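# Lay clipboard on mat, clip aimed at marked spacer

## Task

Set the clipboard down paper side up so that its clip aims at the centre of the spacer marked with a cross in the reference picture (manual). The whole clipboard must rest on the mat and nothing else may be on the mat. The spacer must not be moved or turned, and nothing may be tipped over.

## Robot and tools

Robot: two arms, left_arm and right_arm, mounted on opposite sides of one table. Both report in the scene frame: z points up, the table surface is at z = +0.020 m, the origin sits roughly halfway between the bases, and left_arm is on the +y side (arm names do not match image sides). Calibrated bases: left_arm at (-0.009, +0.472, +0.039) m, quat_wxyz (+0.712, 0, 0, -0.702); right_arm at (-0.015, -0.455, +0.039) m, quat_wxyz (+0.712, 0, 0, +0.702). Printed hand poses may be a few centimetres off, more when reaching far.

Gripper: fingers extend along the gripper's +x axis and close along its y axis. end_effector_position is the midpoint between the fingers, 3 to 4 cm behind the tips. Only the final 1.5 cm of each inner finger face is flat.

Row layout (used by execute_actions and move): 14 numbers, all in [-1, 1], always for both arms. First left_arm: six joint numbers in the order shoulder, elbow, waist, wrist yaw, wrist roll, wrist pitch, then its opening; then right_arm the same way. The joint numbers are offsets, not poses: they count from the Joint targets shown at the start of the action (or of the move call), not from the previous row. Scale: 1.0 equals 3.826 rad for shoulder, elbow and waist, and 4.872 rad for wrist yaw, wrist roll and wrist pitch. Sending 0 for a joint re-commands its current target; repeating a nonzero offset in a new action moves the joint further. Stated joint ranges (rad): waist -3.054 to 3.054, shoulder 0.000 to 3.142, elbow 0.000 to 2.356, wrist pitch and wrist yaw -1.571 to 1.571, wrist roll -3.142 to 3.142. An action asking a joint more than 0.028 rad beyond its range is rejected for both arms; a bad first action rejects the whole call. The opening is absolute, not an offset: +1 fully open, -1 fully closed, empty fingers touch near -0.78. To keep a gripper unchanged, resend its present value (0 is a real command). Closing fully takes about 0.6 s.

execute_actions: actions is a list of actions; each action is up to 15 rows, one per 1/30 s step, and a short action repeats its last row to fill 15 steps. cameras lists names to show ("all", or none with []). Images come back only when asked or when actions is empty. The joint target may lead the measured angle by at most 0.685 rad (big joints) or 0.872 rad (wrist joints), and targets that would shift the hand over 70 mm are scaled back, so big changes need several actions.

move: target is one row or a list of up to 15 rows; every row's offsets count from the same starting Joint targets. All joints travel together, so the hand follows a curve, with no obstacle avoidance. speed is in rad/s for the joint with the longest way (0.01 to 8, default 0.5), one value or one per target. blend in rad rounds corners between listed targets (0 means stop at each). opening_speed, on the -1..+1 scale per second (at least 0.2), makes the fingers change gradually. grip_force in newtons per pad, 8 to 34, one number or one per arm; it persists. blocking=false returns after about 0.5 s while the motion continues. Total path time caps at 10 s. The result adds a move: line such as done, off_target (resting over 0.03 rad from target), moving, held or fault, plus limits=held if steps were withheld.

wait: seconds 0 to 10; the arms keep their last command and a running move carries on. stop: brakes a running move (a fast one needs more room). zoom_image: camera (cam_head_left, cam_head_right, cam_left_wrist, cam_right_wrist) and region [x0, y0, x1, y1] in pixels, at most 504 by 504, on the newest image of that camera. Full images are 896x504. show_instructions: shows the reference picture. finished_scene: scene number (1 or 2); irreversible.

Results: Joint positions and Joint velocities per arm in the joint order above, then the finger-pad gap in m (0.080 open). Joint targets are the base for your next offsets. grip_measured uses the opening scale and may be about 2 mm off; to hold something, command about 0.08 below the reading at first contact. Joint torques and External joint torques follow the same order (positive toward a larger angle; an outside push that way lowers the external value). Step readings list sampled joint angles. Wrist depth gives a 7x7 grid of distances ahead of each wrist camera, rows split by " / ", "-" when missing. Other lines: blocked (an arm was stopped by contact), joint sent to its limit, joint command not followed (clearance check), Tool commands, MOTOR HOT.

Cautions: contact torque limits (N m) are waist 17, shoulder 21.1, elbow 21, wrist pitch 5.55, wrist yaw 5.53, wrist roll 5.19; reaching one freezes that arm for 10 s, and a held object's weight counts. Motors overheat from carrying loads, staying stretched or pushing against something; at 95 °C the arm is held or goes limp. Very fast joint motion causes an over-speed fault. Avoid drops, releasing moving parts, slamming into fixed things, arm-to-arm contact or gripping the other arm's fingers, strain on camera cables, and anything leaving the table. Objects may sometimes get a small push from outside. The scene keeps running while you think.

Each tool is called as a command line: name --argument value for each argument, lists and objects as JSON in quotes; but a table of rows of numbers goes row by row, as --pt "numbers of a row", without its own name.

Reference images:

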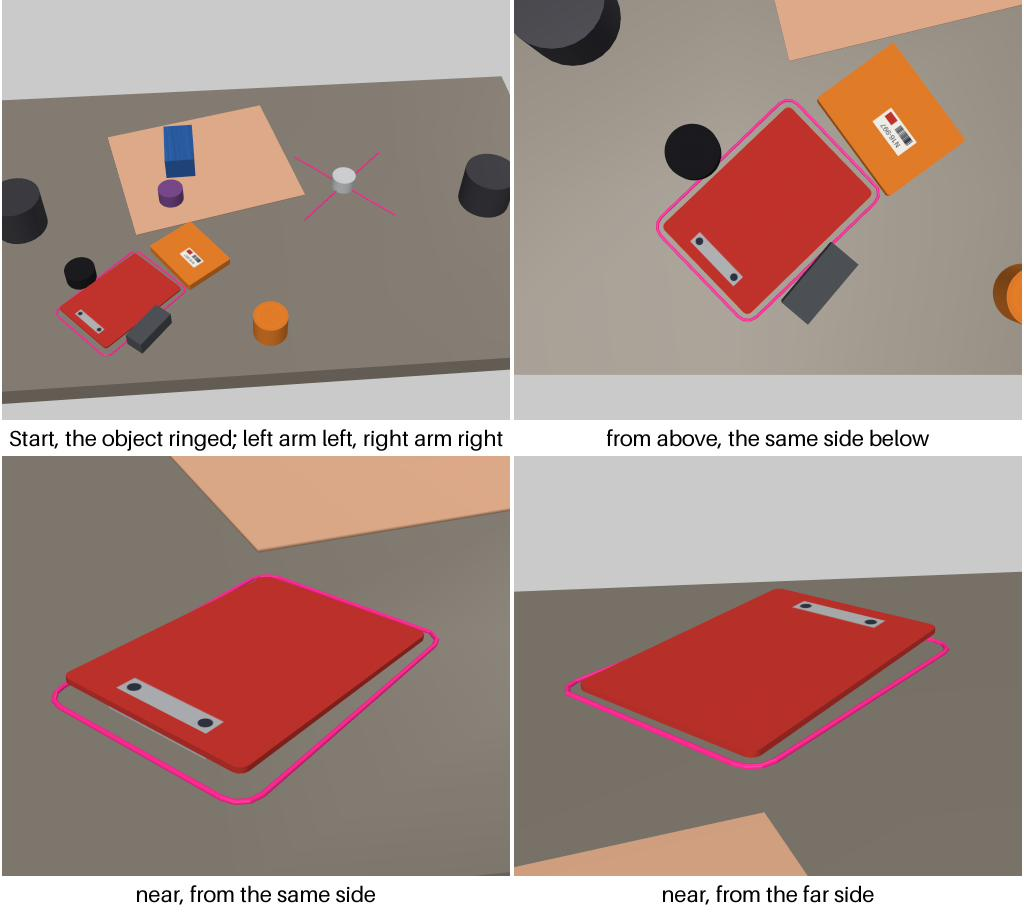

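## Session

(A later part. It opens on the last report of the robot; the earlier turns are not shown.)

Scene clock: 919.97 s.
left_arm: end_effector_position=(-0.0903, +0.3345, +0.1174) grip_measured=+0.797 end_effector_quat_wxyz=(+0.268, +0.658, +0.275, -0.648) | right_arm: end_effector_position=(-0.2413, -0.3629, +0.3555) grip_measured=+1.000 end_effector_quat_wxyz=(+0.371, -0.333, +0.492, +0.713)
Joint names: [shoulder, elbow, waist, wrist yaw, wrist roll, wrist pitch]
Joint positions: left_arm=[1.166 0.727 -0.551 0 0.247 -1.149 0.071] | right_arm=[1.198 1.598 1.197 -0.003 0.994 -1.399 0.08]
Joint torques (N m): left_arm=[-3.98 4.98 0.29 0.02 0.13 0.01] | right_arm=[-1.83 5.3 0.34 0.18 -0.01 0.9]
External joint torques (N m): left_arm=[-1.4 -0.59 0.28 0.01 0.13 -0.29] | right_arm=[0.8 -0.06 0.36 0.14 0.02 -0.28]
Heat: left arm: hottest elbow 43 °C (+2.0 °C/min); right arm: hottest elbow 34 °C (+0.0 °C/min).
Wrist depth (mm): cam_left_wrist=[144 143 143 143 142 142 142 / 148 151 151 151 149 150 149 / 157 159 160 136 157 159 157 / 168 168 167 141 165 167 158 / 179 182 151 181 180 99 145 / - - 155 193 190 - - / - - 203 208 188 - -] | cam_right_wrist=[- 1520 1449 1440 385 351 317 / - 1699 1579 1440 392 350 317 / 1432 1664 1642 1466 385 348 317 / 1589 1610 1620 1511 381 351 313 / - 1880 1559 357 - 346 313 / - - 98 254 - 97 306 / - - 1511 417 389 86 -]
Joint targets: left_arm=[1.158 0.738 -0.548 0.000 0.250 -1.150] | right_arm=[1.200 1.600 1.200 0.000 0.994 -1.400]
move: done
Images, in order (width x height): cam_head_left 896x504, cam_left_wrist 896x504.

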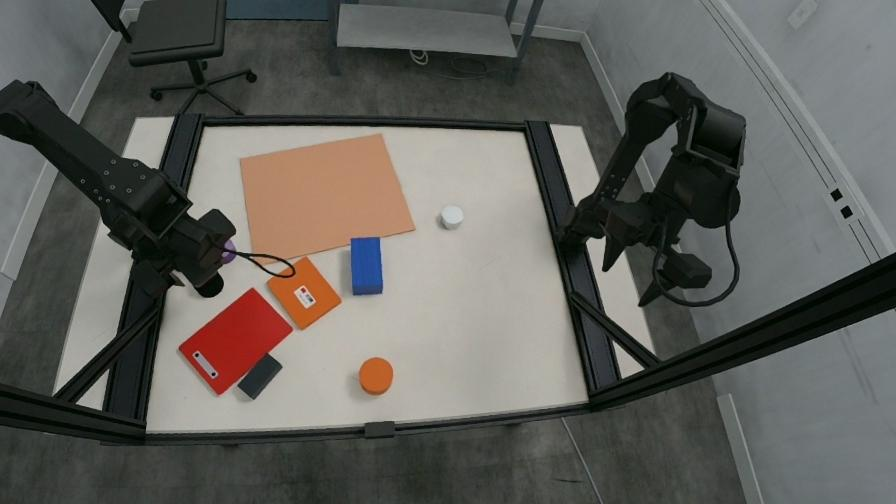

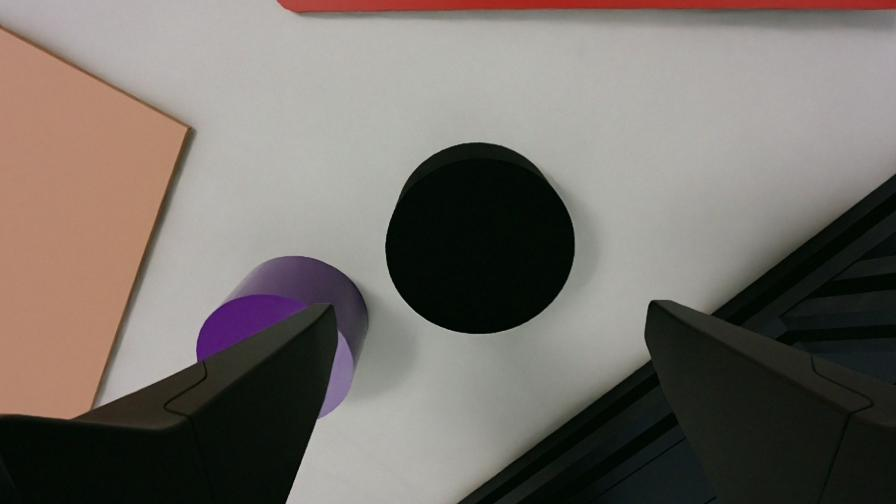

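move --target '[-0.1367, -0.0814, -0.1245, 0, 0.2711, 0.0997, 0.33, 0,0,0,0,0,0,1.0]' --speed 0.8 --cameras '["cam_left_wrist", "cam_head_left", "cam_head_right"]'

Scene clock: 1010.87 s.
left_arm: end_effector_position=(-0.1783, +0.3644, +0.1419) grip_measured=+0.333 end_effector_quat_wxyz=(-0.108, +0.466, -0.531, -0.699) | right_arm: end_effector_position=(-0.2413, -0.3629, +0.3555) grip_measured=+1.000 end_effector_quat_wxyz=(+0.371, -0.333, +0.492, +0.713)
Joint names: [shoulder, elbow, waist, wrist yaw, wrist roll, wrist pitch]
Joint positions: left_arm=[0.642 0.436 -1.021 0 1.567 -0.667 0.05] | right_arm=[1.198 1.598 1.197 -0.003 0.994 -1.399 0.08]
Joint torques (N m): left_arm=[-1.4 3.9 -0.42 0.05 0.12 1.35] | right_arm=[-1.84 5.3 0.34 0.18 0 0.89]
External joint torques (N m): left_arm=[-0.87 -2.75 -0.42 0.02 0.16 0.06] | right_arm=[0.74 -0.03 0.37 0.14 0.02 -0.28]
Motor temperatures (°C): left_arm=[37 43 29 30 28 26] | right_arm=[27 34 29 29 28 33]
Heat: left arm: hottest elbow 43 °C (+0.0 °C/min); right arm: hottest elbow 34 °C (+0.0 °C/min).
Wrist depth (mm): cam_left_wrist=[- 1621 258 198 172 148 79 / - 1811 274 220 177 149 134 / - 3165 - 213 175 151 136 / - - 277 231 184 163 139 / - - 103 249 201 172 143 / - - 89 262 219 - 147 / - - 81 266 236 80 -] | cam_right_wrist=[1331 1250 1432 1457 383 368 307 / - 1880 1589 1457 390 353 305 / 1416 1493 1599 1457 386 348 316 / - 1569 1589 1432 387 341 315 / - 1866 1589 418 375 346 318 / - - 97 251 - 97 310 / - - 1569 441 - 86 -]
Joint targets: left_arm=[0.635 0.426 -1.024 0.000 1.572 -0.664] | right_arm=[1.200 1.600 1.200 0.000 0.994 -1.400]
move: done
Images, in order (width x height): cam_head_left 896x504, cam_head_right 896x504, cam_left_wrist 896x504.

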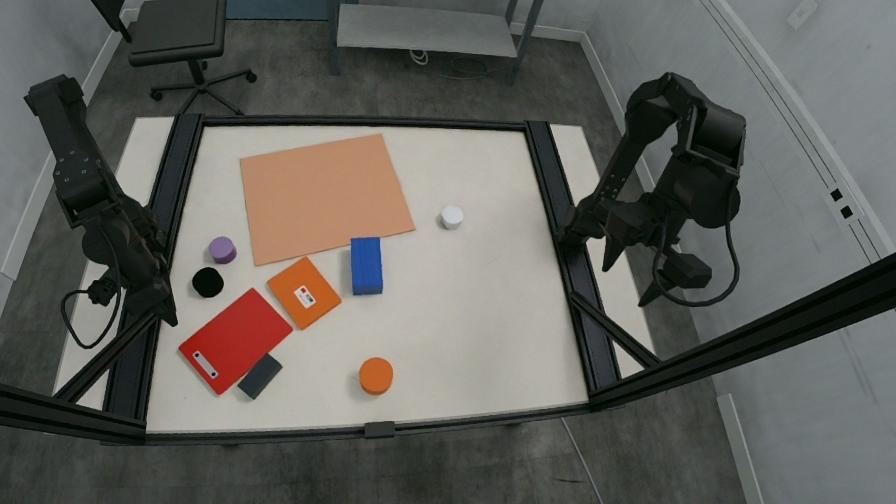

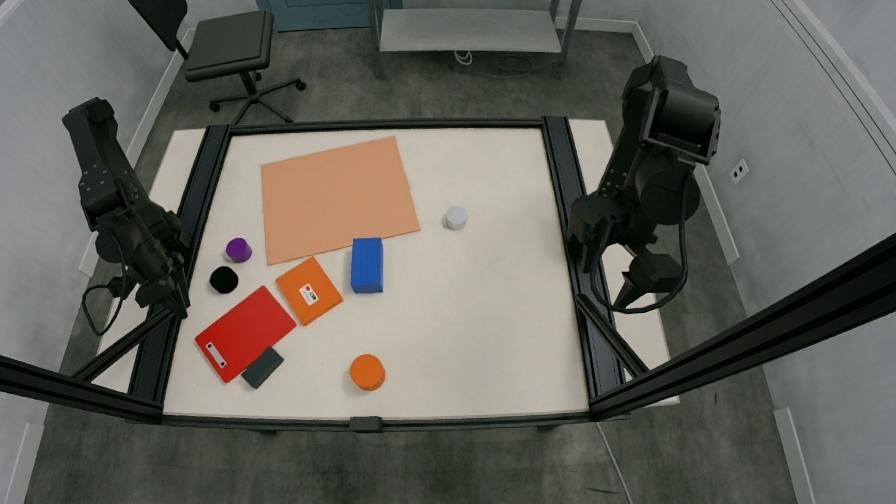

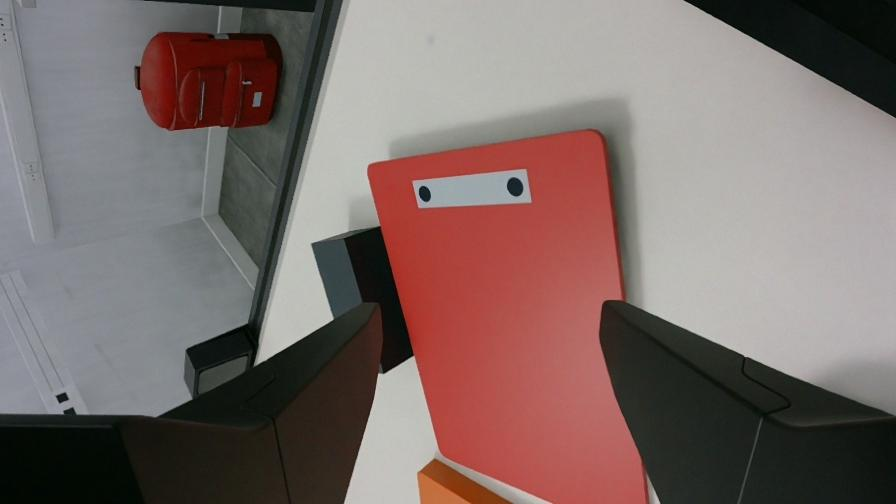

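move --target '[0.0233, -0.0745, 0, 0, 0, 0.0740, 0.33, 0,0,0,0,0,0,1.0]' --speed 0.5 --cameras '["cam_left_wrist", "cam_head_left"]'

Scene clock: 1037.00 s.
left_arm: end_effector_position=(-0.1803, +0.3630, +0.0730) grip_measured=+0.332 end_effector_quat_wxyz=(-0.104, +0.463, -0.534, -0.700) | right_arm: end_effector_position=(-0.2413, -0.3629, +0.3555) grip_measured=+1.000 end_effector_quat_wxyz=(+0.371, -0.333, +0.492, +0.713)
Joint names: [shoulder, elbow, waist, wrist yaw, wrist roll, wrist pitch]
Joint positions: left_arm=[0.717 0.164 -1.021 -0.001 1.568 -0.308 0.05] | right_arm=[1.198 1.598 1.197 -0.003 0.994 -1.399 0.08]
Joint torques (N m): left_arm=[0.27 2.35 -0.4 0.06 0.08 1.44] | right_arm=[-1.84 5.29 0.35 0.17 -0.01 0.89]
External joint torques (N m): left_arm=[0.94 -4.1 -0.4 0.02 0.12 0.13] | right_arm=[0.76 -0.06 0.34 0.14 0.01 -0.28]
Heat: left arm: hottest elbow 42 °C (-1.0 °C/min); right arm: hottest elbow 34 °C (+0.0 °C/min).
Wrist depth (mm): cam_left_wrist=[1684 204 158 131 - - - / 1890 235 171 129 110 - - / - - 173 125 114 93 84 / - 269 177 129 117 99 83 / 1990 229 161 142 124 100 86 / - - 89 154 130 - - / - - 90 166 137 80 -] | cam_right_wrist=[- 1283 1424 1466 390 355 310 / - 1722 1642 1466 389 348 316 / - 1530 1569 1407 400 346 313 / 1449 1620 1599 1432 390 329 313 / - 1811 1559 415 387 348 315 / - - 97 251 - 97 308 / - - 1530 437 399 86 -]
Joint targets: left_arm=[0.725 0.141 -1.024 0.000 1.571 -0.304] | right_arm=[1.200 1.600 1.200 0.000 0.994 -1.400]
move: done
Images, in order (width x height): cam_head_left 896x504, cam_left_wrist 896x504.

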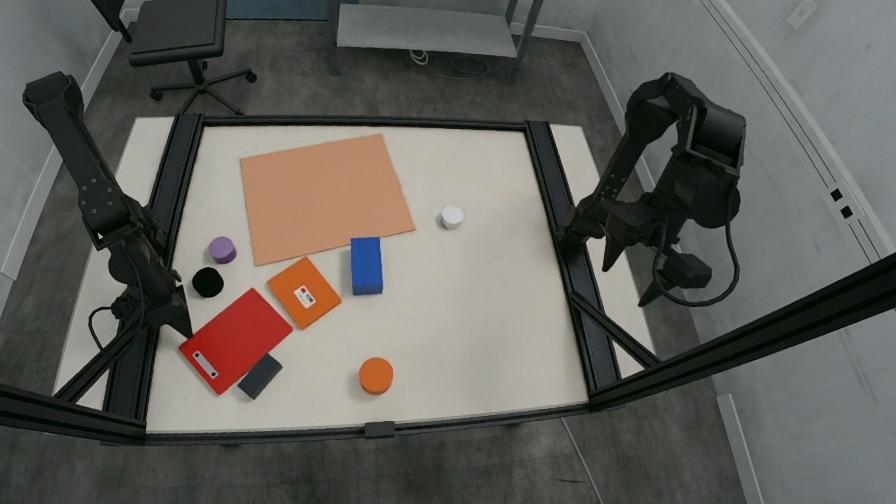

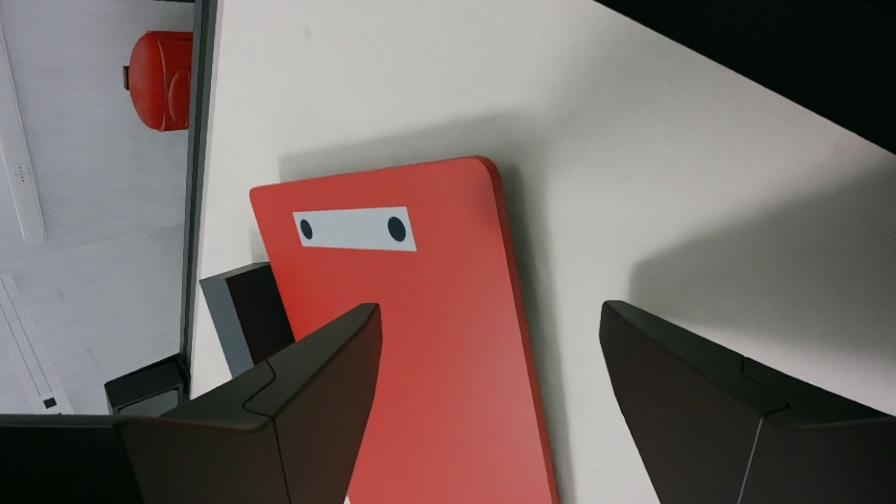

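move --target '[0.0086, -0.0024, 0, 0, 0, 0.0066, 0.33, 0,0,0,0,0,0,1.0]' --speed 0.3 --cameras '["cam_left_wrist"]'

Scene clock: 1065.90 s.
left_arm: end_effector_position=(-0.1833, +0.3616, +0.0723) grip_measured=+0.332 end_effector_quat_wxyz=(-0.103, +0.460, -0.535, -0.701) | right_arm: end_effector_position=(-0.2413, -0.3629, +0.3555) grip_measured=+1.000 end_effector_quat_wxyz=(+0.371, -0.333, +0.492, +0.713)
Joint names: [shoulder, elbow, waist, wrist yaw, wrist roll, wrist pitch]
Joint positions: left_arm=[0.745 0.164 -1.021 0.002 1.568 -0.276 0.05] | right_arm=[1.198 1.598 1.197 -0.003 0.994 -1.399 0.08]
Joint torques (N m): left_arm=[0.75 1.41 -0.38 -0.01 0.09 1.48] | right_arm=[-1.84 5.3 0.34 0.17 -0.01 0.89]
External joint torques (N m): left_arm=[1.55 -5.08 -0.37 -0.06 0.12 0.14] | right_arm=[0.86 -0.12 0.36 0.13 0.02 -0.29]
Heat: left arm: hottest elbow 41 °C (-2.0 °C/min); right arm: hottest elbow 34 °C (+0.0 °C/min).
Wrist depth (mm): cam_left_wrist=[- 210 162 130 - - - / - 235 176 135 109 95 - / 2052 253 178 128 114 93 85 / 2245 294 176 131 116 100 83 / - 336 164 144 123 102 86 / - - 89 157 129 - - / - - 90 167 136 80 -] | cam_right_wrist=[1219 1219 1399 1457 391 351 322 / - 1710 1599 1416 392 341 329 / 1353 1559 1589 1399 375 341 316 / - 1579 1599 1440 384 345 314 / 1416 1895 1620 420 - 344 313 / - - 99 - - 97 314 / - - 1579 437 397 86 -]
Joint targets: left_arm=[0.757 0.132 -1.025 0.000 1.571 -0.272] | right_arm=[1.200 1.600 1.200 0.000 0.994 -1.400]
move: off_target (left_arm); left_arm: the elbow is farthest, 0.032 rad from its target
Images, in order (width x height): cam_left_wrist 896x504.

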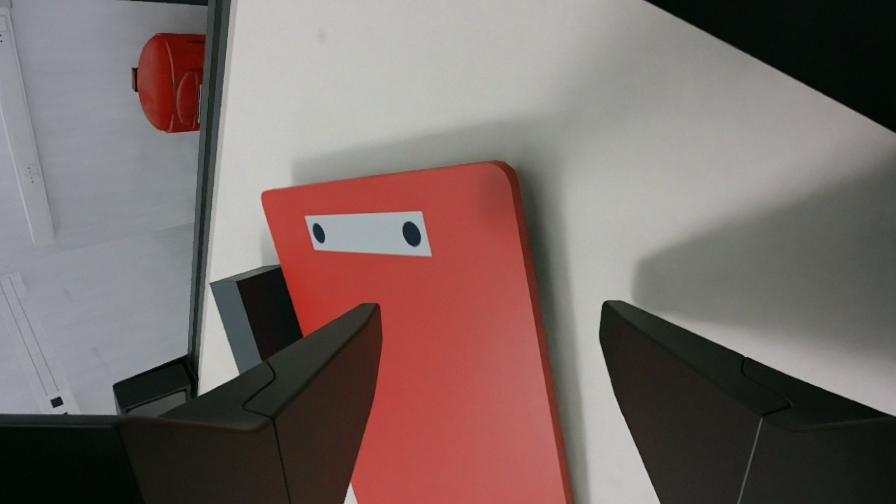

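move --target '[0, 0.0084, 0, 0, 0, 0, 0.33, 0,0,0,0,0,0,1.0]' --speed 0.3 --cameras '["cam_head_left", "cam_head_right"]'

zoom_image --camera "cam_head_left" --region '[20, 180, 270, 420]'

zoom_image --camera "cam_head_right" --region '[50, 180, 300, 420]'

Scene clock: 1112.13 s.
left_arm: end_effector_position=(-0.1842, +0.3611, +0.0735) grip_measured=+0.332 end_effector_quat_wxyz=(-0.103, +0.460, -0.535, -0.701) | right_arm: end_effector_position=(-0.2413, -0.3629, +0.3555) grip_measured=+1.000 end_effector_quat_wxyz=(+0.371, -0.333, +0.492, +0.713)
Joint names: [shoulder, elbow, waist, wrist yaw, wrist roll, wrist pitch]
Joint positions: left_arm=[0.749 0.169 -1.021 0.002 1.568 -0.275 0.05] | right_arm=[1.198 1.598 1.197 -0.003 0.994 -1.399 0.08]
Joint torques (N m): left_arm=[0.17 4.14 -0.37 -0.01 0.09 1.41] | right_arm=[-1.84 5.29 0.34 0.18 0 0.9]
External joint torques (N m): left_arm=[0.97 -2.26 -0.37 -0.06 0.12 0.09] | right_arm=[0.76 -0.06 0.33 0.15 0.02 -0.28]
Motor temperatures (°C): left_arm=[34 39 29 30 28 35] | right_arm=[27 34 29 29 28 33]
Heat: left arm: hottest elbow 39 °C (-3.0 °C/min); right arm: hottest elbow 34 °C (+0.0 °C/min).
Wrist depth (mm): cam_left_wrist=[- 210 160 129 - - - / - 229 176 134 109 94 - / - - 181 126 115 92 84 / - - 175 130 115 99 83 / 1799 2153 162 143 122 101 86 / 1917 - 89 153 129 - - / - - 90 167 135 80 -] | cam_right_wrist=[1207 1324 1484 1416 392 348 317 / - 1759 1599 1440 378 355 315 / 1502 1610 1610 1449 378 354 317 / - 1569 1610 1466 380 348 313 / - 1824 1620 415 - 346 314 / - - 98 - 367 97 309 / - - 1559 437 397 86 -]
Joint targets: left_arm=[0.757 0.164 -1.025 0.000 1.571 -0.272] | right_arm=[1.200 1.600 1.200 0.000 0.994 -1.400]
move: done
Images, in order (width x height): cam_head_left 896x504, cam_head_right 896x504.

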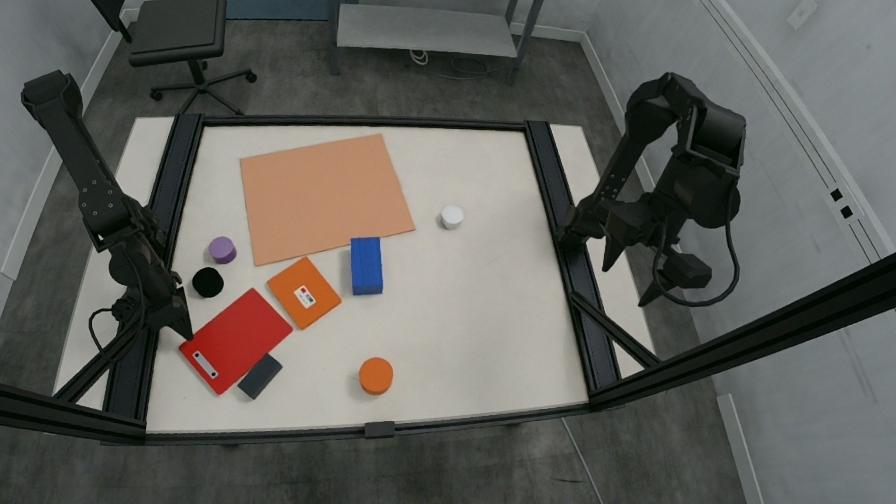

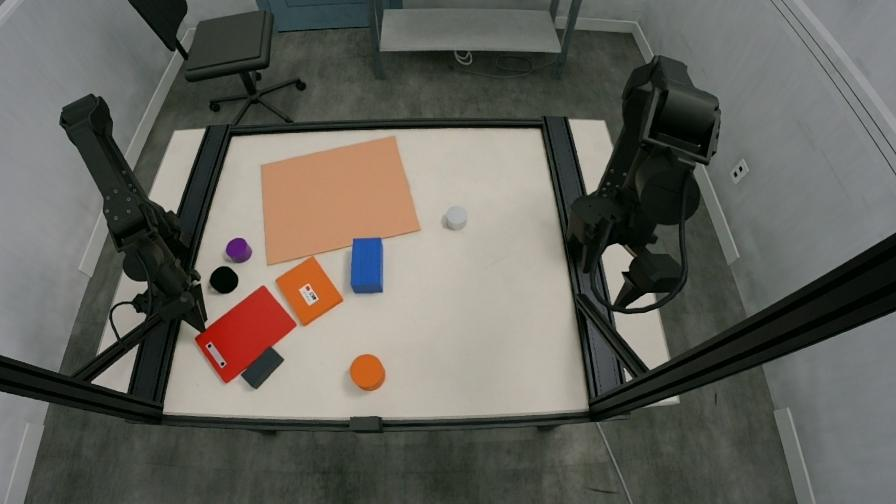

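Scaled by 2.016 from the camera's 896x504 image, which has a finer 1280x720 frame.

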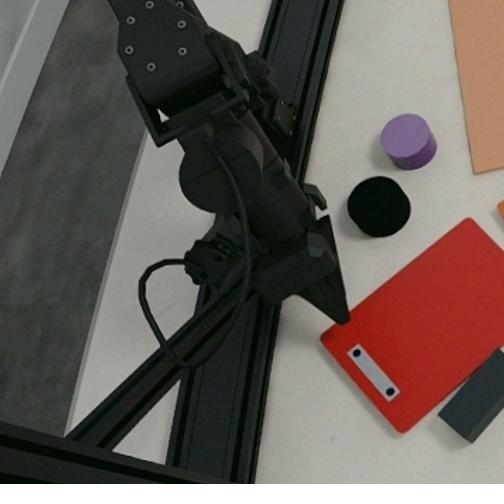

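Scaled by 2.016 from the camera's 896x504 image, which has a finer 1280x720 frame.

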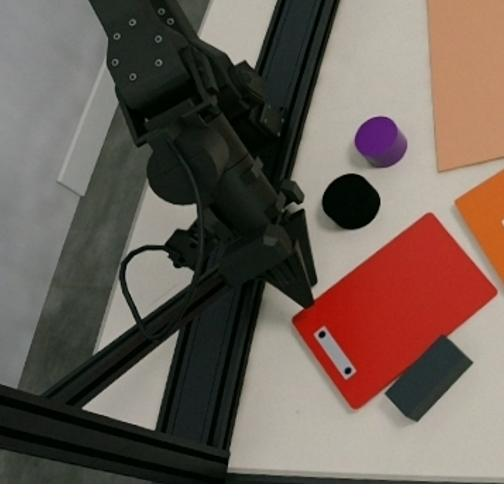

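move --pt "-0.0319 0.0685 0 0 0 -0.0805 0.33 0 0 0 0 0 0 1.0" --pt "-0.0319 0.0685 0 0 -0.6449 -0.0805 0.33 0 0 0 0 0 0 1.0" --pt "0 -0.0055 0 0 -0.6449 0 0.33 0 0 0 0 0 0 1.0" --speed '[0.7, 1.5, 0.4]' --blend '[0.1, 0.1, 0]' --cameras '["cam_left_wrist", "cam_head_left"]'

Scene clock: 1130.33 s.
left_arm: end_effector_position=(-0.1842, +0.3611, +0.0735) grip_measured=+0.333 end_effector_quat_wxyz=(+0.460, +0.104, +0.699, -0.537) | right_arm: end_effector_position=(-0.2413, -0.3629, +0.3555) grip_measured=+1.000 end_effector_quat_wxyz=(+0.371, -0.333, +0.492, +0.713)
Joint names: [shoulder, elbow, waist, wrist yaw, wrist roll, wrist pitch]
Joint positions: left_arm=[0.748 0.168 -1.021 0.002 -1.568 -0.275 0.05] | right_arm=[1.198 1.598 1.197 -0.003 0.994 -1.399 0.08]
Joint torques (N m): left_arm=[0.32 2.09 -0.34 -0.09 -0.04 1.44] | right_arm=[-1.84 5.3 0.34 0.17 0 0.9]
External joint torques (N m): left_arm=[1.1 -4.31 -0.33 -0.06 -0.07 0.13] | right_arm=[0.84 -0.1 0.34 0.14 0.02 -0.28]
Heat: left arm: hottest elbow 41 °C (+0.0 °C/min); right arm: hottest elbow 34 °C (+0.0 °C/min).
Wrist depth (mm): cam_left_wrist=[- 82 91 107 129 162 177 / - 79 100 106 131 173 - / - 83 101 113 138 228 935 / - 88 110 120 144 243 915 / - 92 103 127 147 265 906 / - 91 89 138 184 - - / - - 82 161 203 80 -] | cam_right_wrist=[1317 1317 1424 1424 378 346 317 / - 1838 1642 1416 390 346 316 / - 1642 1610 1502 385 358 321 / 1407 1579 1589 1399 389 345 328 / 1384 1895 1589 432 389 338 312 / - - 98 256 - 97 309 / - - 1511 406 388 86 -]
Joint targets: left_arm=[0.757 0.143 -1.024 0.000 -1.571 -0.272] | right_arm=[1.200 1.600 1.200 0.000 0.994 -1.400]
move: done
Images, in order (width x height): cam_head_left 896x504, cam_left_wrist 896x504.

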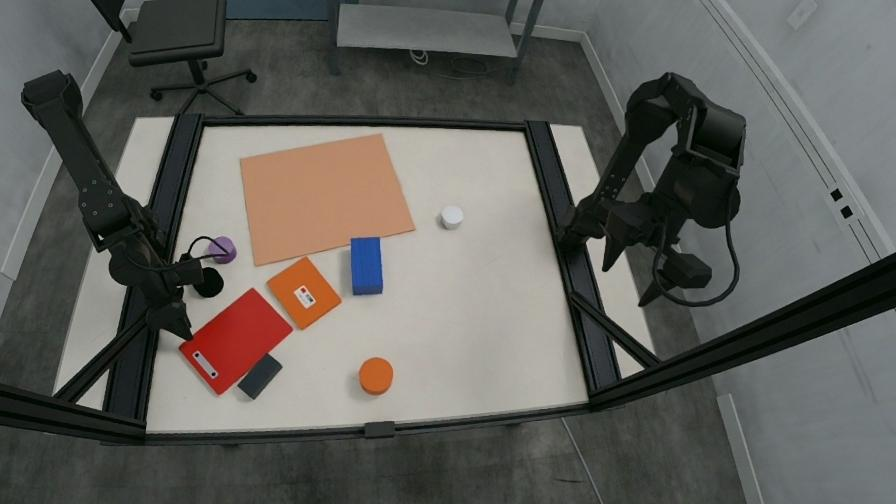

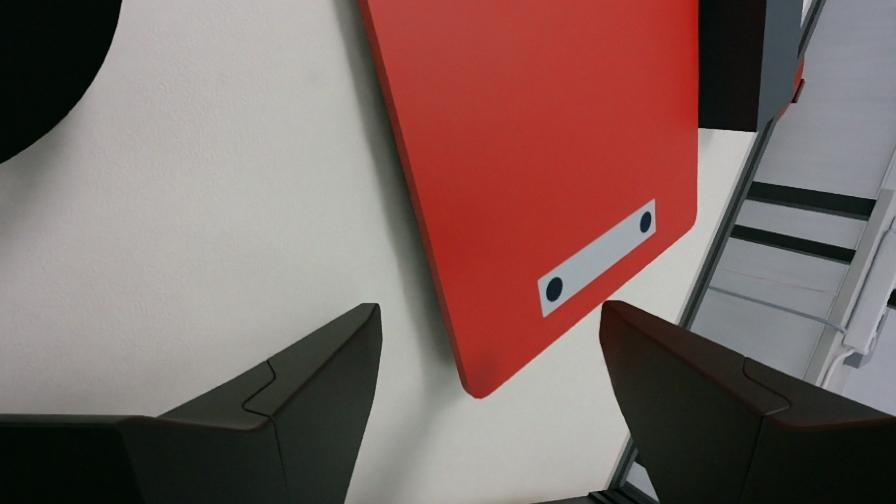

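move --target '[0.0261, 0.0050, 0, 0, 0, 0.0160, 0.33, 0,0,0,0,0,0,1.0]' --speed 0.3 --cameras '["cam_left_wrist"]'

Scene clock: 1170.53 s.
left_arm: end_effector_position=(-0.1934, +0.3564, +0.0725) grip_measured=+0.333 end_effector_quat_wxyz=(+0.458, +0.105, +0.701, -0.536) | right_arm: end_effector_position=(-0.2413, -0.3629, +0.3555) grip_measured=+1.000 end_effector_quat_wxyz=(+0.371, -0.333, +0.492, +0.713)
Joint names: [shoulder, elbow, waist, wrist yaw, wrist roll, wrist pitch]
Joint positions: left_arm=[0.842 0.185 -1.022 0.008 -1.571 -0.198 0.05] | right_arm=[1.198 1.598 1.197 -0.003 0.994 -1.399 0.08]
Joint torques (N m): left_arm=[0.55 2.21 -0.32 -0.26 0.04 1.5] | right_arm=[-1.84 5.29 0.34 0.17 -0.01 0.89]
External joint torques (N m): left_arm=[1.7 -4.01 -0.32 -0.23 0.01 0.2] | right_arm=[0.74 -0.04 0.35 0.14 0.02 -0.27]
Heat: left arm: hottest elbow 39 °C (+0.0 °C/min); right arm: hottest elbow 34 °C (+0.0 °C/min).
Wrist depth (mm): cam_left_wrist=[- 82 89 107 129 157 249 / - 80 93 105 130 167 - / - 83 99 111 138 221 1059 / - 88 108 117 144 231 945 / - 92 103 124 146 - 918 / - 91 89 133 186 - - / - - 90 156 - 80 -] | cam_right_wrist=[- 1219 1440 1399 386 349 313 / - 1852 1620 1466 390 360 314 / - 1511 1642 1432 372 349 321 / - 1549 1631 1432 395 332 306 / - 1785 1539 413 384 336 311 / - - 98 247 - 97 308 / - - 1539 - 389 86 -]
Joint targets: left_arm=[0.857 0.162 -1.024 0.000 -1.571 -0.194] | right_arm=[1.200 1.600 1.200 0.000 0.994 -1.400]
move: done
Images, in order (width x height): cam_left_wrist 896x504.

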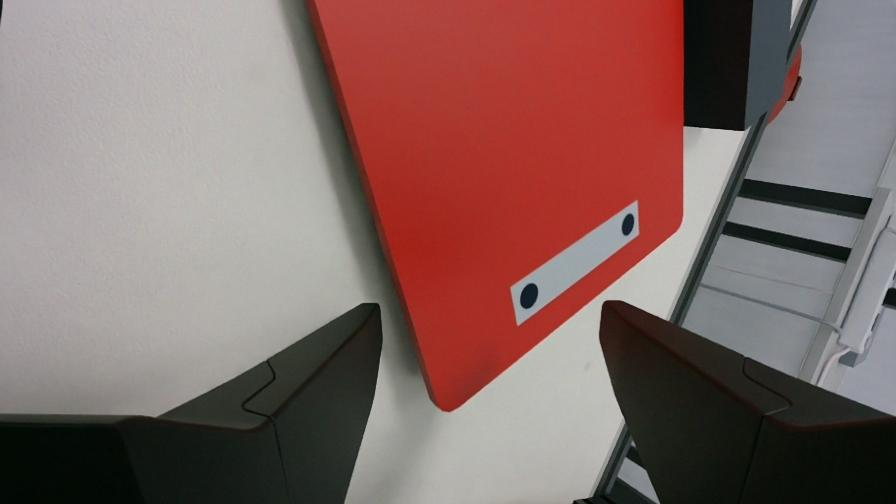

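move --pt "-0.0013 0.0674 0 0 0 -0.0525 0.33 0 0 0 0 0 0 1.0" --pt "0.0096 0.0671 0.0291 0 0 -0.0717 0.33 0 0 0 0 0 0 1.0" --pt "0.0340 0.0285 0.0291 0 0 -0.0244 0.33 0 0 0 0 0 0 1.0" --speed '[0.6, 0.5, 0.3]' --blend '[0.03, 0.02, 0]' --cameras '["cam_left_wrist", "cam_head_left"]'

Scene clock: 1258.90 s.
left_arm: end_effector_position=(-0.1786, +0.3377, +0.0673) grip_measured=+0.332 end_effector_quat_wxyz=(+0.524, +0.119, +0.698, -0.474) | right_arm: end_effector_position=(-0.2413, -0.3629, +0.3555) grip_measured=+1.000 end_effector_quat_wxyz=(+0.371, -0.333, +0.492, +0.713)
Joint names: [shoulder, elbow, waist, wrist yaw, wrist roll, wrist pitch]
Joint positions: left_arm=[0.978 0.286 -0.916 0.002 -1.571 -0.313 0.05] | right_arm=[1.198 1.598 1.197 -0.003 0.994 -1.399 0.08]
Joint torques (N m): left_arm=[-0.79 2.83 0.3 -0.1 0.03 0.97] | right_arm=[-1.84 5.29 0.33 0.17 -0.01 0.89]
External joint torques (N m): left_arm=[0.91 -3.13 0.29 -0.05 0.01 -0.15] | right_arm=[0.79 -0.05 0.34 0.14 0.01 -0.27]
Heat: left arm: hottest elbow 38 °C (+0.0 °C/min); right arm: hottest elbow 34 °C (+0.0 °C/min).
Wrist depth (mm): cam_left_wrist=[- 78 87 95 107 129 142 / - - 91 96 111 138 152 / - 84 95 102 119 147 161 / - 87 102 109 124 155 235 / - 91 101 117 127 175 1216 / - 92 89 123 135 - - / - - 81 133 169 80 -] | cam_right_wrist=[- 1493 1392 1440 393 350 318 / 1376 1735 1664 1449 399 343 321 / - 1631 1676 1399 398 344 319 / 1687 1569 1620 1440 395 351 - / 1263 1970 1589 408 388 348 327 / - - 222 251 - 97 321 / - - 1559 424 397 86 -]
Joint targets: left_arm=[0.987 0.271 -0.913 0.000 -1.570 -0.313] | right_arm=[1.200 1.600 1.200 0.000 0.994 -1.400]
move: done
Images, in order (width x height): cam_head_left 896x504, cam_left_wrist 896x504.

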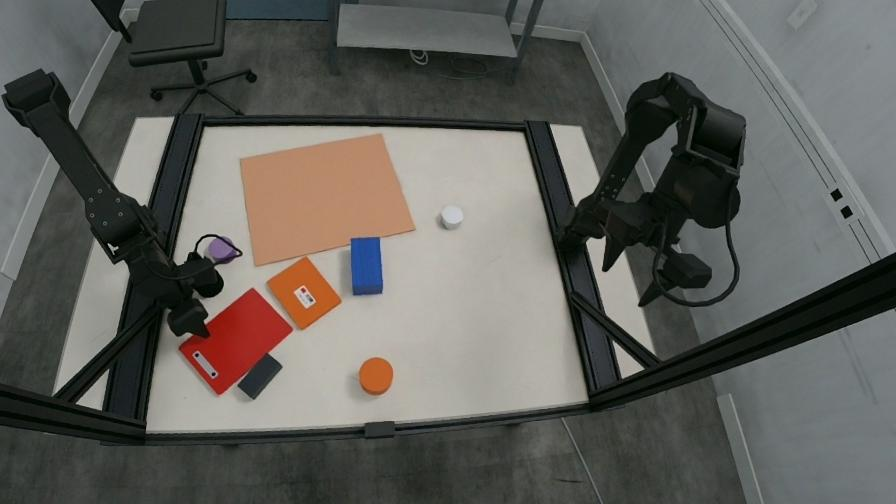

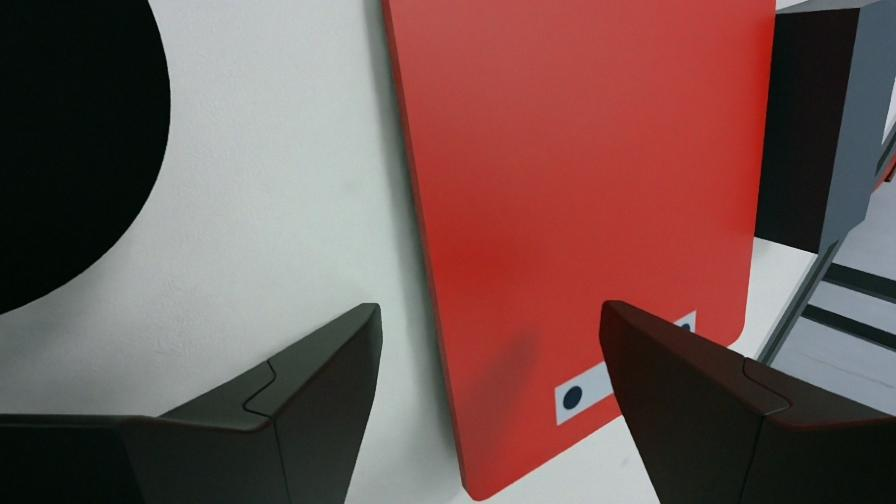

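move --pt "0.0018 -0.0026 0 0 0 0.0035 0.33 0 0 0 0 0 0 1.0" --pt "0.0307 0.0149 0 0 0 0.0179 0.33 0 0 0 0 0 0 1.0" --speed '[0.15, 0.15]' --cameras '["cam_left_wrist"]'

Scene clock: 1289.90 s.
left_arm: end_effector_position=(-0.1938, +0.3257, +0.0675) grip_measured=+0.332 end_effector_quat_wxyz=(+0.521, +0.114, +0.698, -0.477) | right_arm: end_effector_position=(-0.2413, -0.3629, +0.3555) grip_measured=+1.000 end_effector_quat_wxyz=(+0.371, -0.333, +0.492, +0.713)
Joint names: [shoulder, elbow, waist, wrist yaw, wrist roll, wrist pitch]
Joint positions: left_arm=[1.093 0.326 -0.916 0.002 -1.571 -0.225 0.05] | right_arm=[1.198 1.598 1.197 -0.003 0.994 -1.399 0.08]
Joint torques (N m): left_arm=[-1.15 4.4 0.3 -0.09 0.04 0.96] | right_arm=[-1.84 5.3 0.34 0.17 -0.01 0.89]
External joint torques (N m): left_arm=[1.14 -1.43 0.3 -0.05 0.01 -0.18] | right_arm=[0.79 -0.04 0.36 0.14 0.01 -0.27]
Heat: left arm: hottest elbow 38 °C (+0.0 °C/min); right arm: hottest elbow 34 °C (+0.0 °C/min).
Wrist depth (mm): cam_left_wrist=[- 78 85 95 108 131 132 / - 78 88 94 111 138 142 / - 82 91 102 119 147 156 / - 87 100 107 125 158 224 / - 91 101 107 128 174 1275 / - 91 89 117 135 - - / - - 90 130 173 79 -] | cam_right_wrist=[1353 1520 1416 1424 391 351 317 / 1257 1664 1610 1440 390 359 304 / 1432 1747 1610 1440 389 349 316 / - 1502 1579 1539 388 - - / 1457 1852 1520 406 389 343 314 / - - 98 258 370 97 309 / - - 1579 447 377 86 -]
Joint targets: left_arm=[1.105 0.328 -0.913 0.000 -1.570 -0.225] | right_arm=[1.200 1.600 1.200 0.000 0.994 -1.400]
move: done
Images, in order (width x height): cam_left_wrist 896x504.

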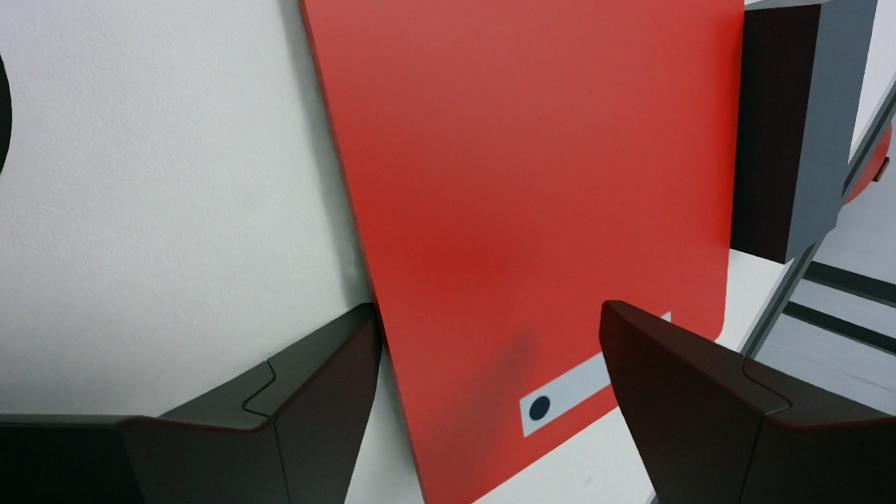

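zoom_image --camera "cam_left_wrist" --region '[280, 230, 480, 400]'

Scaled by 2.520 from the camera's 896x504 image, which has a finer 1280x720 frame.

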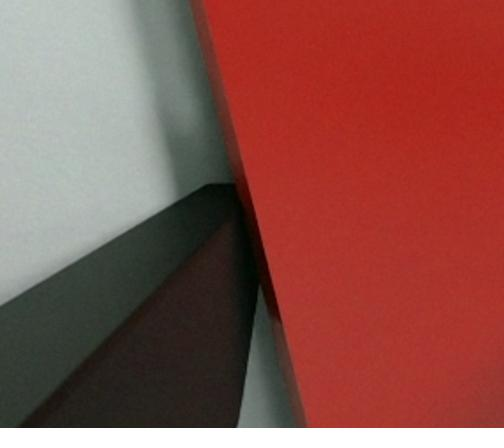

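move --target '[0.0091, 0, 0, 0, 0, 0.0072, 0.33, 0,0,0,0,0,0,1.0]' --speed 0.1 --cameras '["cam_left_wrist"]'

zoom_image --camera "cam_left_wrist" --region '[280, 230, 480, 400]'

Scene clock: 1311.57 s.
left_arm: end_effector_position=(-0.1987, +0.3219, +0.0671) grip_measured=+0.332 end_effector_quat_wxyz=(+0.519, +0.110, +0.699, -0.480) | right_arm: end_effector_position=(-0.2413, -0.3629, +0.3555) grip_measured=+1.000 end_effector_quat_wxyz=(+0.371, -0.333, +0.492, +0.713)
Joint names: [shoulder, elbow, waist, wrist yaw, wrist roll, wrist pitch]
Joint positions: left_arm=[1.123 0.331 -0.916 0.002 -1.571 -0.188 0.05] | right_arm=[1.198 1.598 1.197 -0.003 0.994 -1.399 0.08]
Joint torques (N m): left_arm=[-0.87 3.79 0.3 -0.09 0.03 0.85] | right_arm=[-1.83 5.3 0.34 0.17 0 0.9]
External joint torques (N m): left_arm=[1.62 -2.06 0.3 -0.05 0 -0.34] | right_arm=[0.82 -0.07 0.36 0.14 0.02 -0.28]
Heat: left arm: hottest elbow 40 °C (+2.0 °C/min); right arm: hottest elbow 34 °C (+0.0 °C/min).
Wrist depth (mm): cam_left_wrist=[- 77 - 95 108 133 132 / - 77 88 95 112 140 145 / - 82 91 102 120 148 158 / - 86 100 107 125 157 1014 / - 90 101 107 129 170 1189 / - 90 89 119 135 - - / - - 90 131 174 80 -] | cam_right_wrist=[- 1407 1384 1440 401 - - / - 1798 1589 1424 392 350 318 / 1520 1589 1664 1440 400 350 319 / - 1511 1620 1416 388 361 321 / 1475 1798 1610 393 381 346 314 / - - 225 260 - 97 308 / - - 1530 465 393 86 -]
Joint targets: left_arm=[1.140 0.328 -0.913 0.000 -1.570 -0.190] | right_arm=[1.200 1.600 1.200 0.000 0.994 -1.400]
move: done
Images, in order (width x height): cam_left_wrist 896x504.

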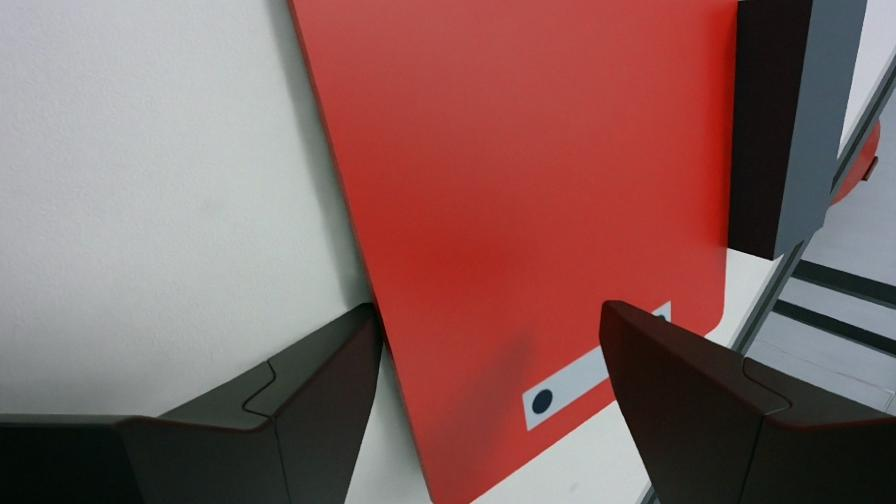

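Scaled by 2.520 from the camera's 896x504 image, which has a finer 1280x720 frame.

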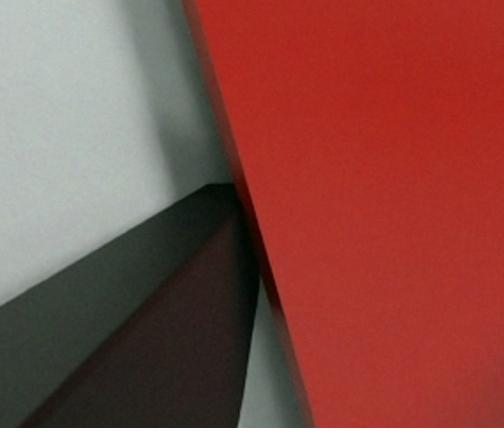

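execute_actions --actions '[]'

zoom_image --camera "cam_head_left" --region '[100, 200, 280, 360]'

zoom_image --camera "cam_head_right" --region '[100, 200, 280, 360]'

Scene clock: 1347.63 s.
left_arm: end_effector_position=(-0.1989, +0.3217, +0.0672) grip_measured=+0.332 end_effector_quat_wxyz=(+0.518, +0.110, +0.699, -0.480) | right_arm: end_effector_position=(-0.2413, -0.3629, +0.3555) grip_measured=+1.000 end_effector_quat_wxyz=(+0.371, -0.333, +0.492, +0.713)
Joint names: [shoulder, elbow, waist, wrist yaw, wrist roll, wrist pitch]
Joint positions: left_arm=[1.124 0.332 -0.916 0.002 -1.571 -0.187 0.05] | right_arm=[1.198 1.598 1.197 -0.003 0.994 -1.399 0.08]
Joint velocities: within noise
Joint torques (N m): left_arm=[-0.89 3.78 0.29 -0.09 0.04 0.78] | right_arm=[-1.84 5.29 0.34 0.18 -0.01 0.89]
External joint torques (N m): left_arm=[1.57 -1.97 0.29 -0.05 0.01 -0.37] | right_arm=[0.8 -0.04 0.35 0.14 0.01 -0.26]
Motor temperatures (°C): left_arm=[31 40 28 30 28 32] | right_arm=[27 34 28 29 28 33]
Heat: left arm: hottest elbow 40 °C (+2.0 °C/min); right arm: hottest elbow 34 °C (+0.0 °C/min).
Wrist depth (mm): cam_left_wrist=[- 77 - 96 108 132 132 / - 77 88 95 112 139 145 / - 82 91 102 120 147 158 / - 86 100 107 125 155 1022 / - 90 101 107 129 174 1183 / - 90 89 119 135 - - / - - 90 132 172 79 -] | cam_right_wrist=[1457 1392 1466 1416 392 351 307 / 1339 1955 1610 1424 384 351 305 / 1324 1539 1631 1407 380 348 303 / 1416 1579 1642 1457 393 348 311 / - 1811 1539 423 382 347 313 / - - 222 247 - 97 307 / - - 1569 434 399 86 -]
Joint targets: left_arm=[1.140 0.328 -0.913 0.000 -1.570 -0.190] | right_arm=[1.200 1.600 1.200 0.000 0.994 -1.400]
Tool commands: left_gripper/opening=+0.33 right_gripper/opening=+1.0

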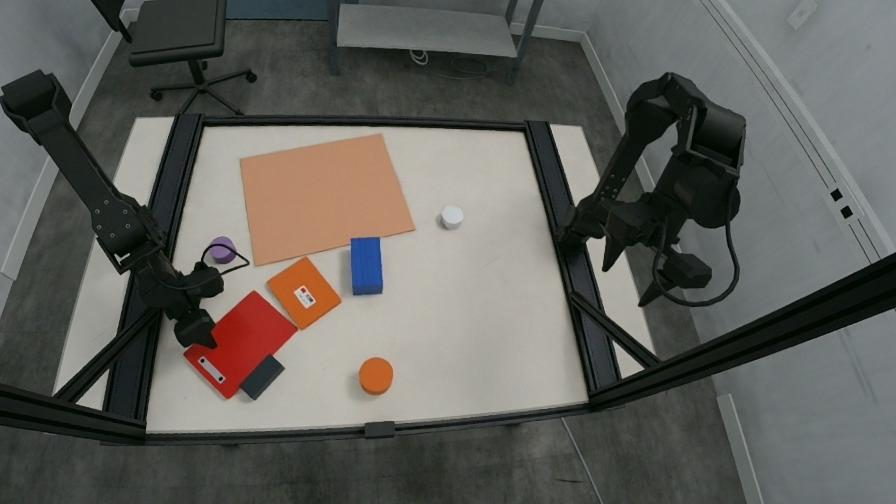

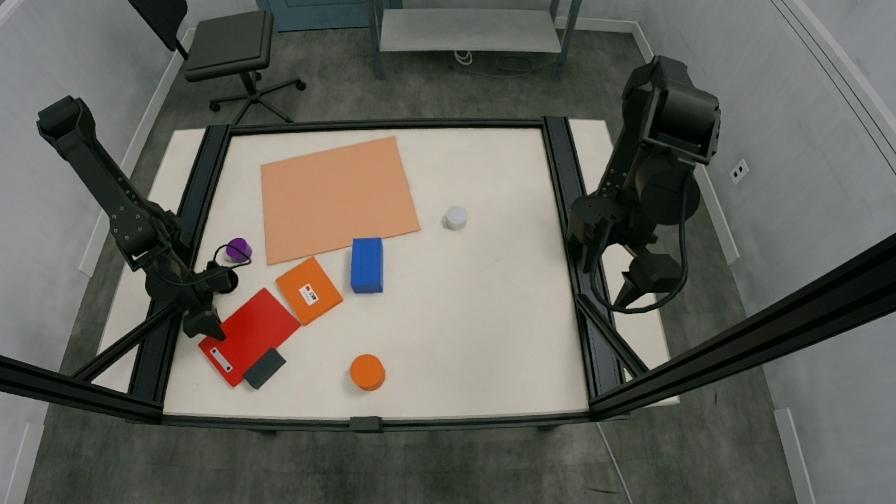

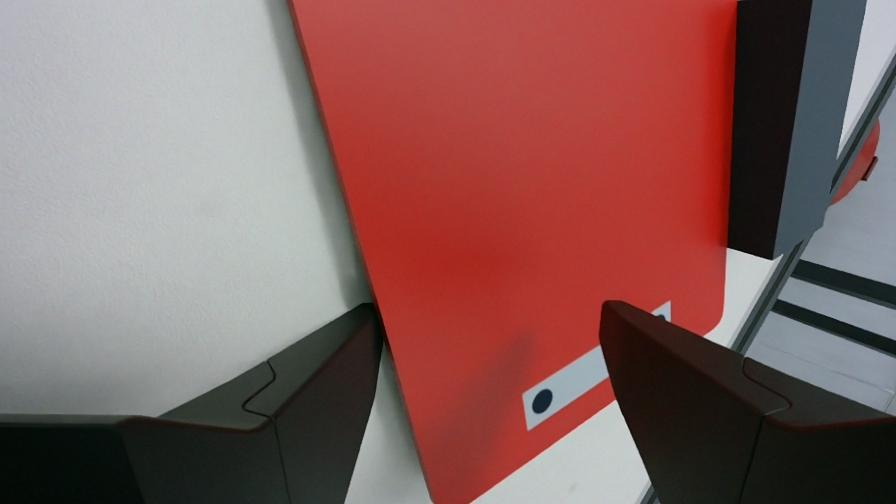

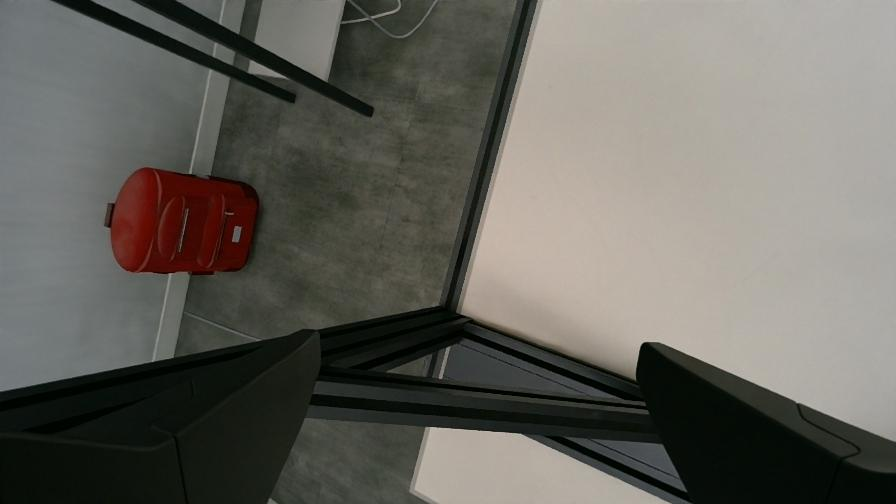

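Scaled by 2.800 from the camera's 896x504 image, which has a finer 1280x720 frame.

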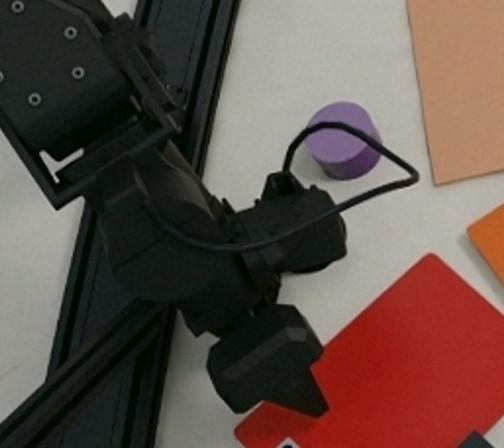

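Scaled by 2.800 from the camera's 896x504 image, which has a finer 1280x720 frame.

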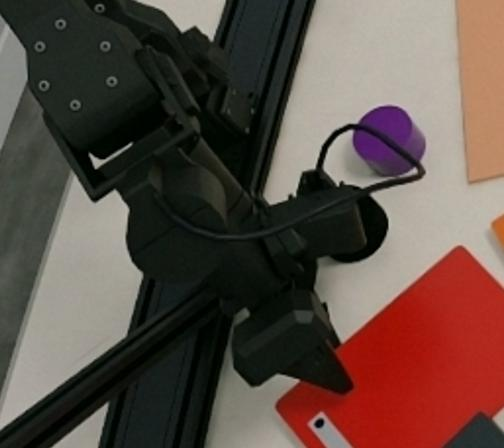

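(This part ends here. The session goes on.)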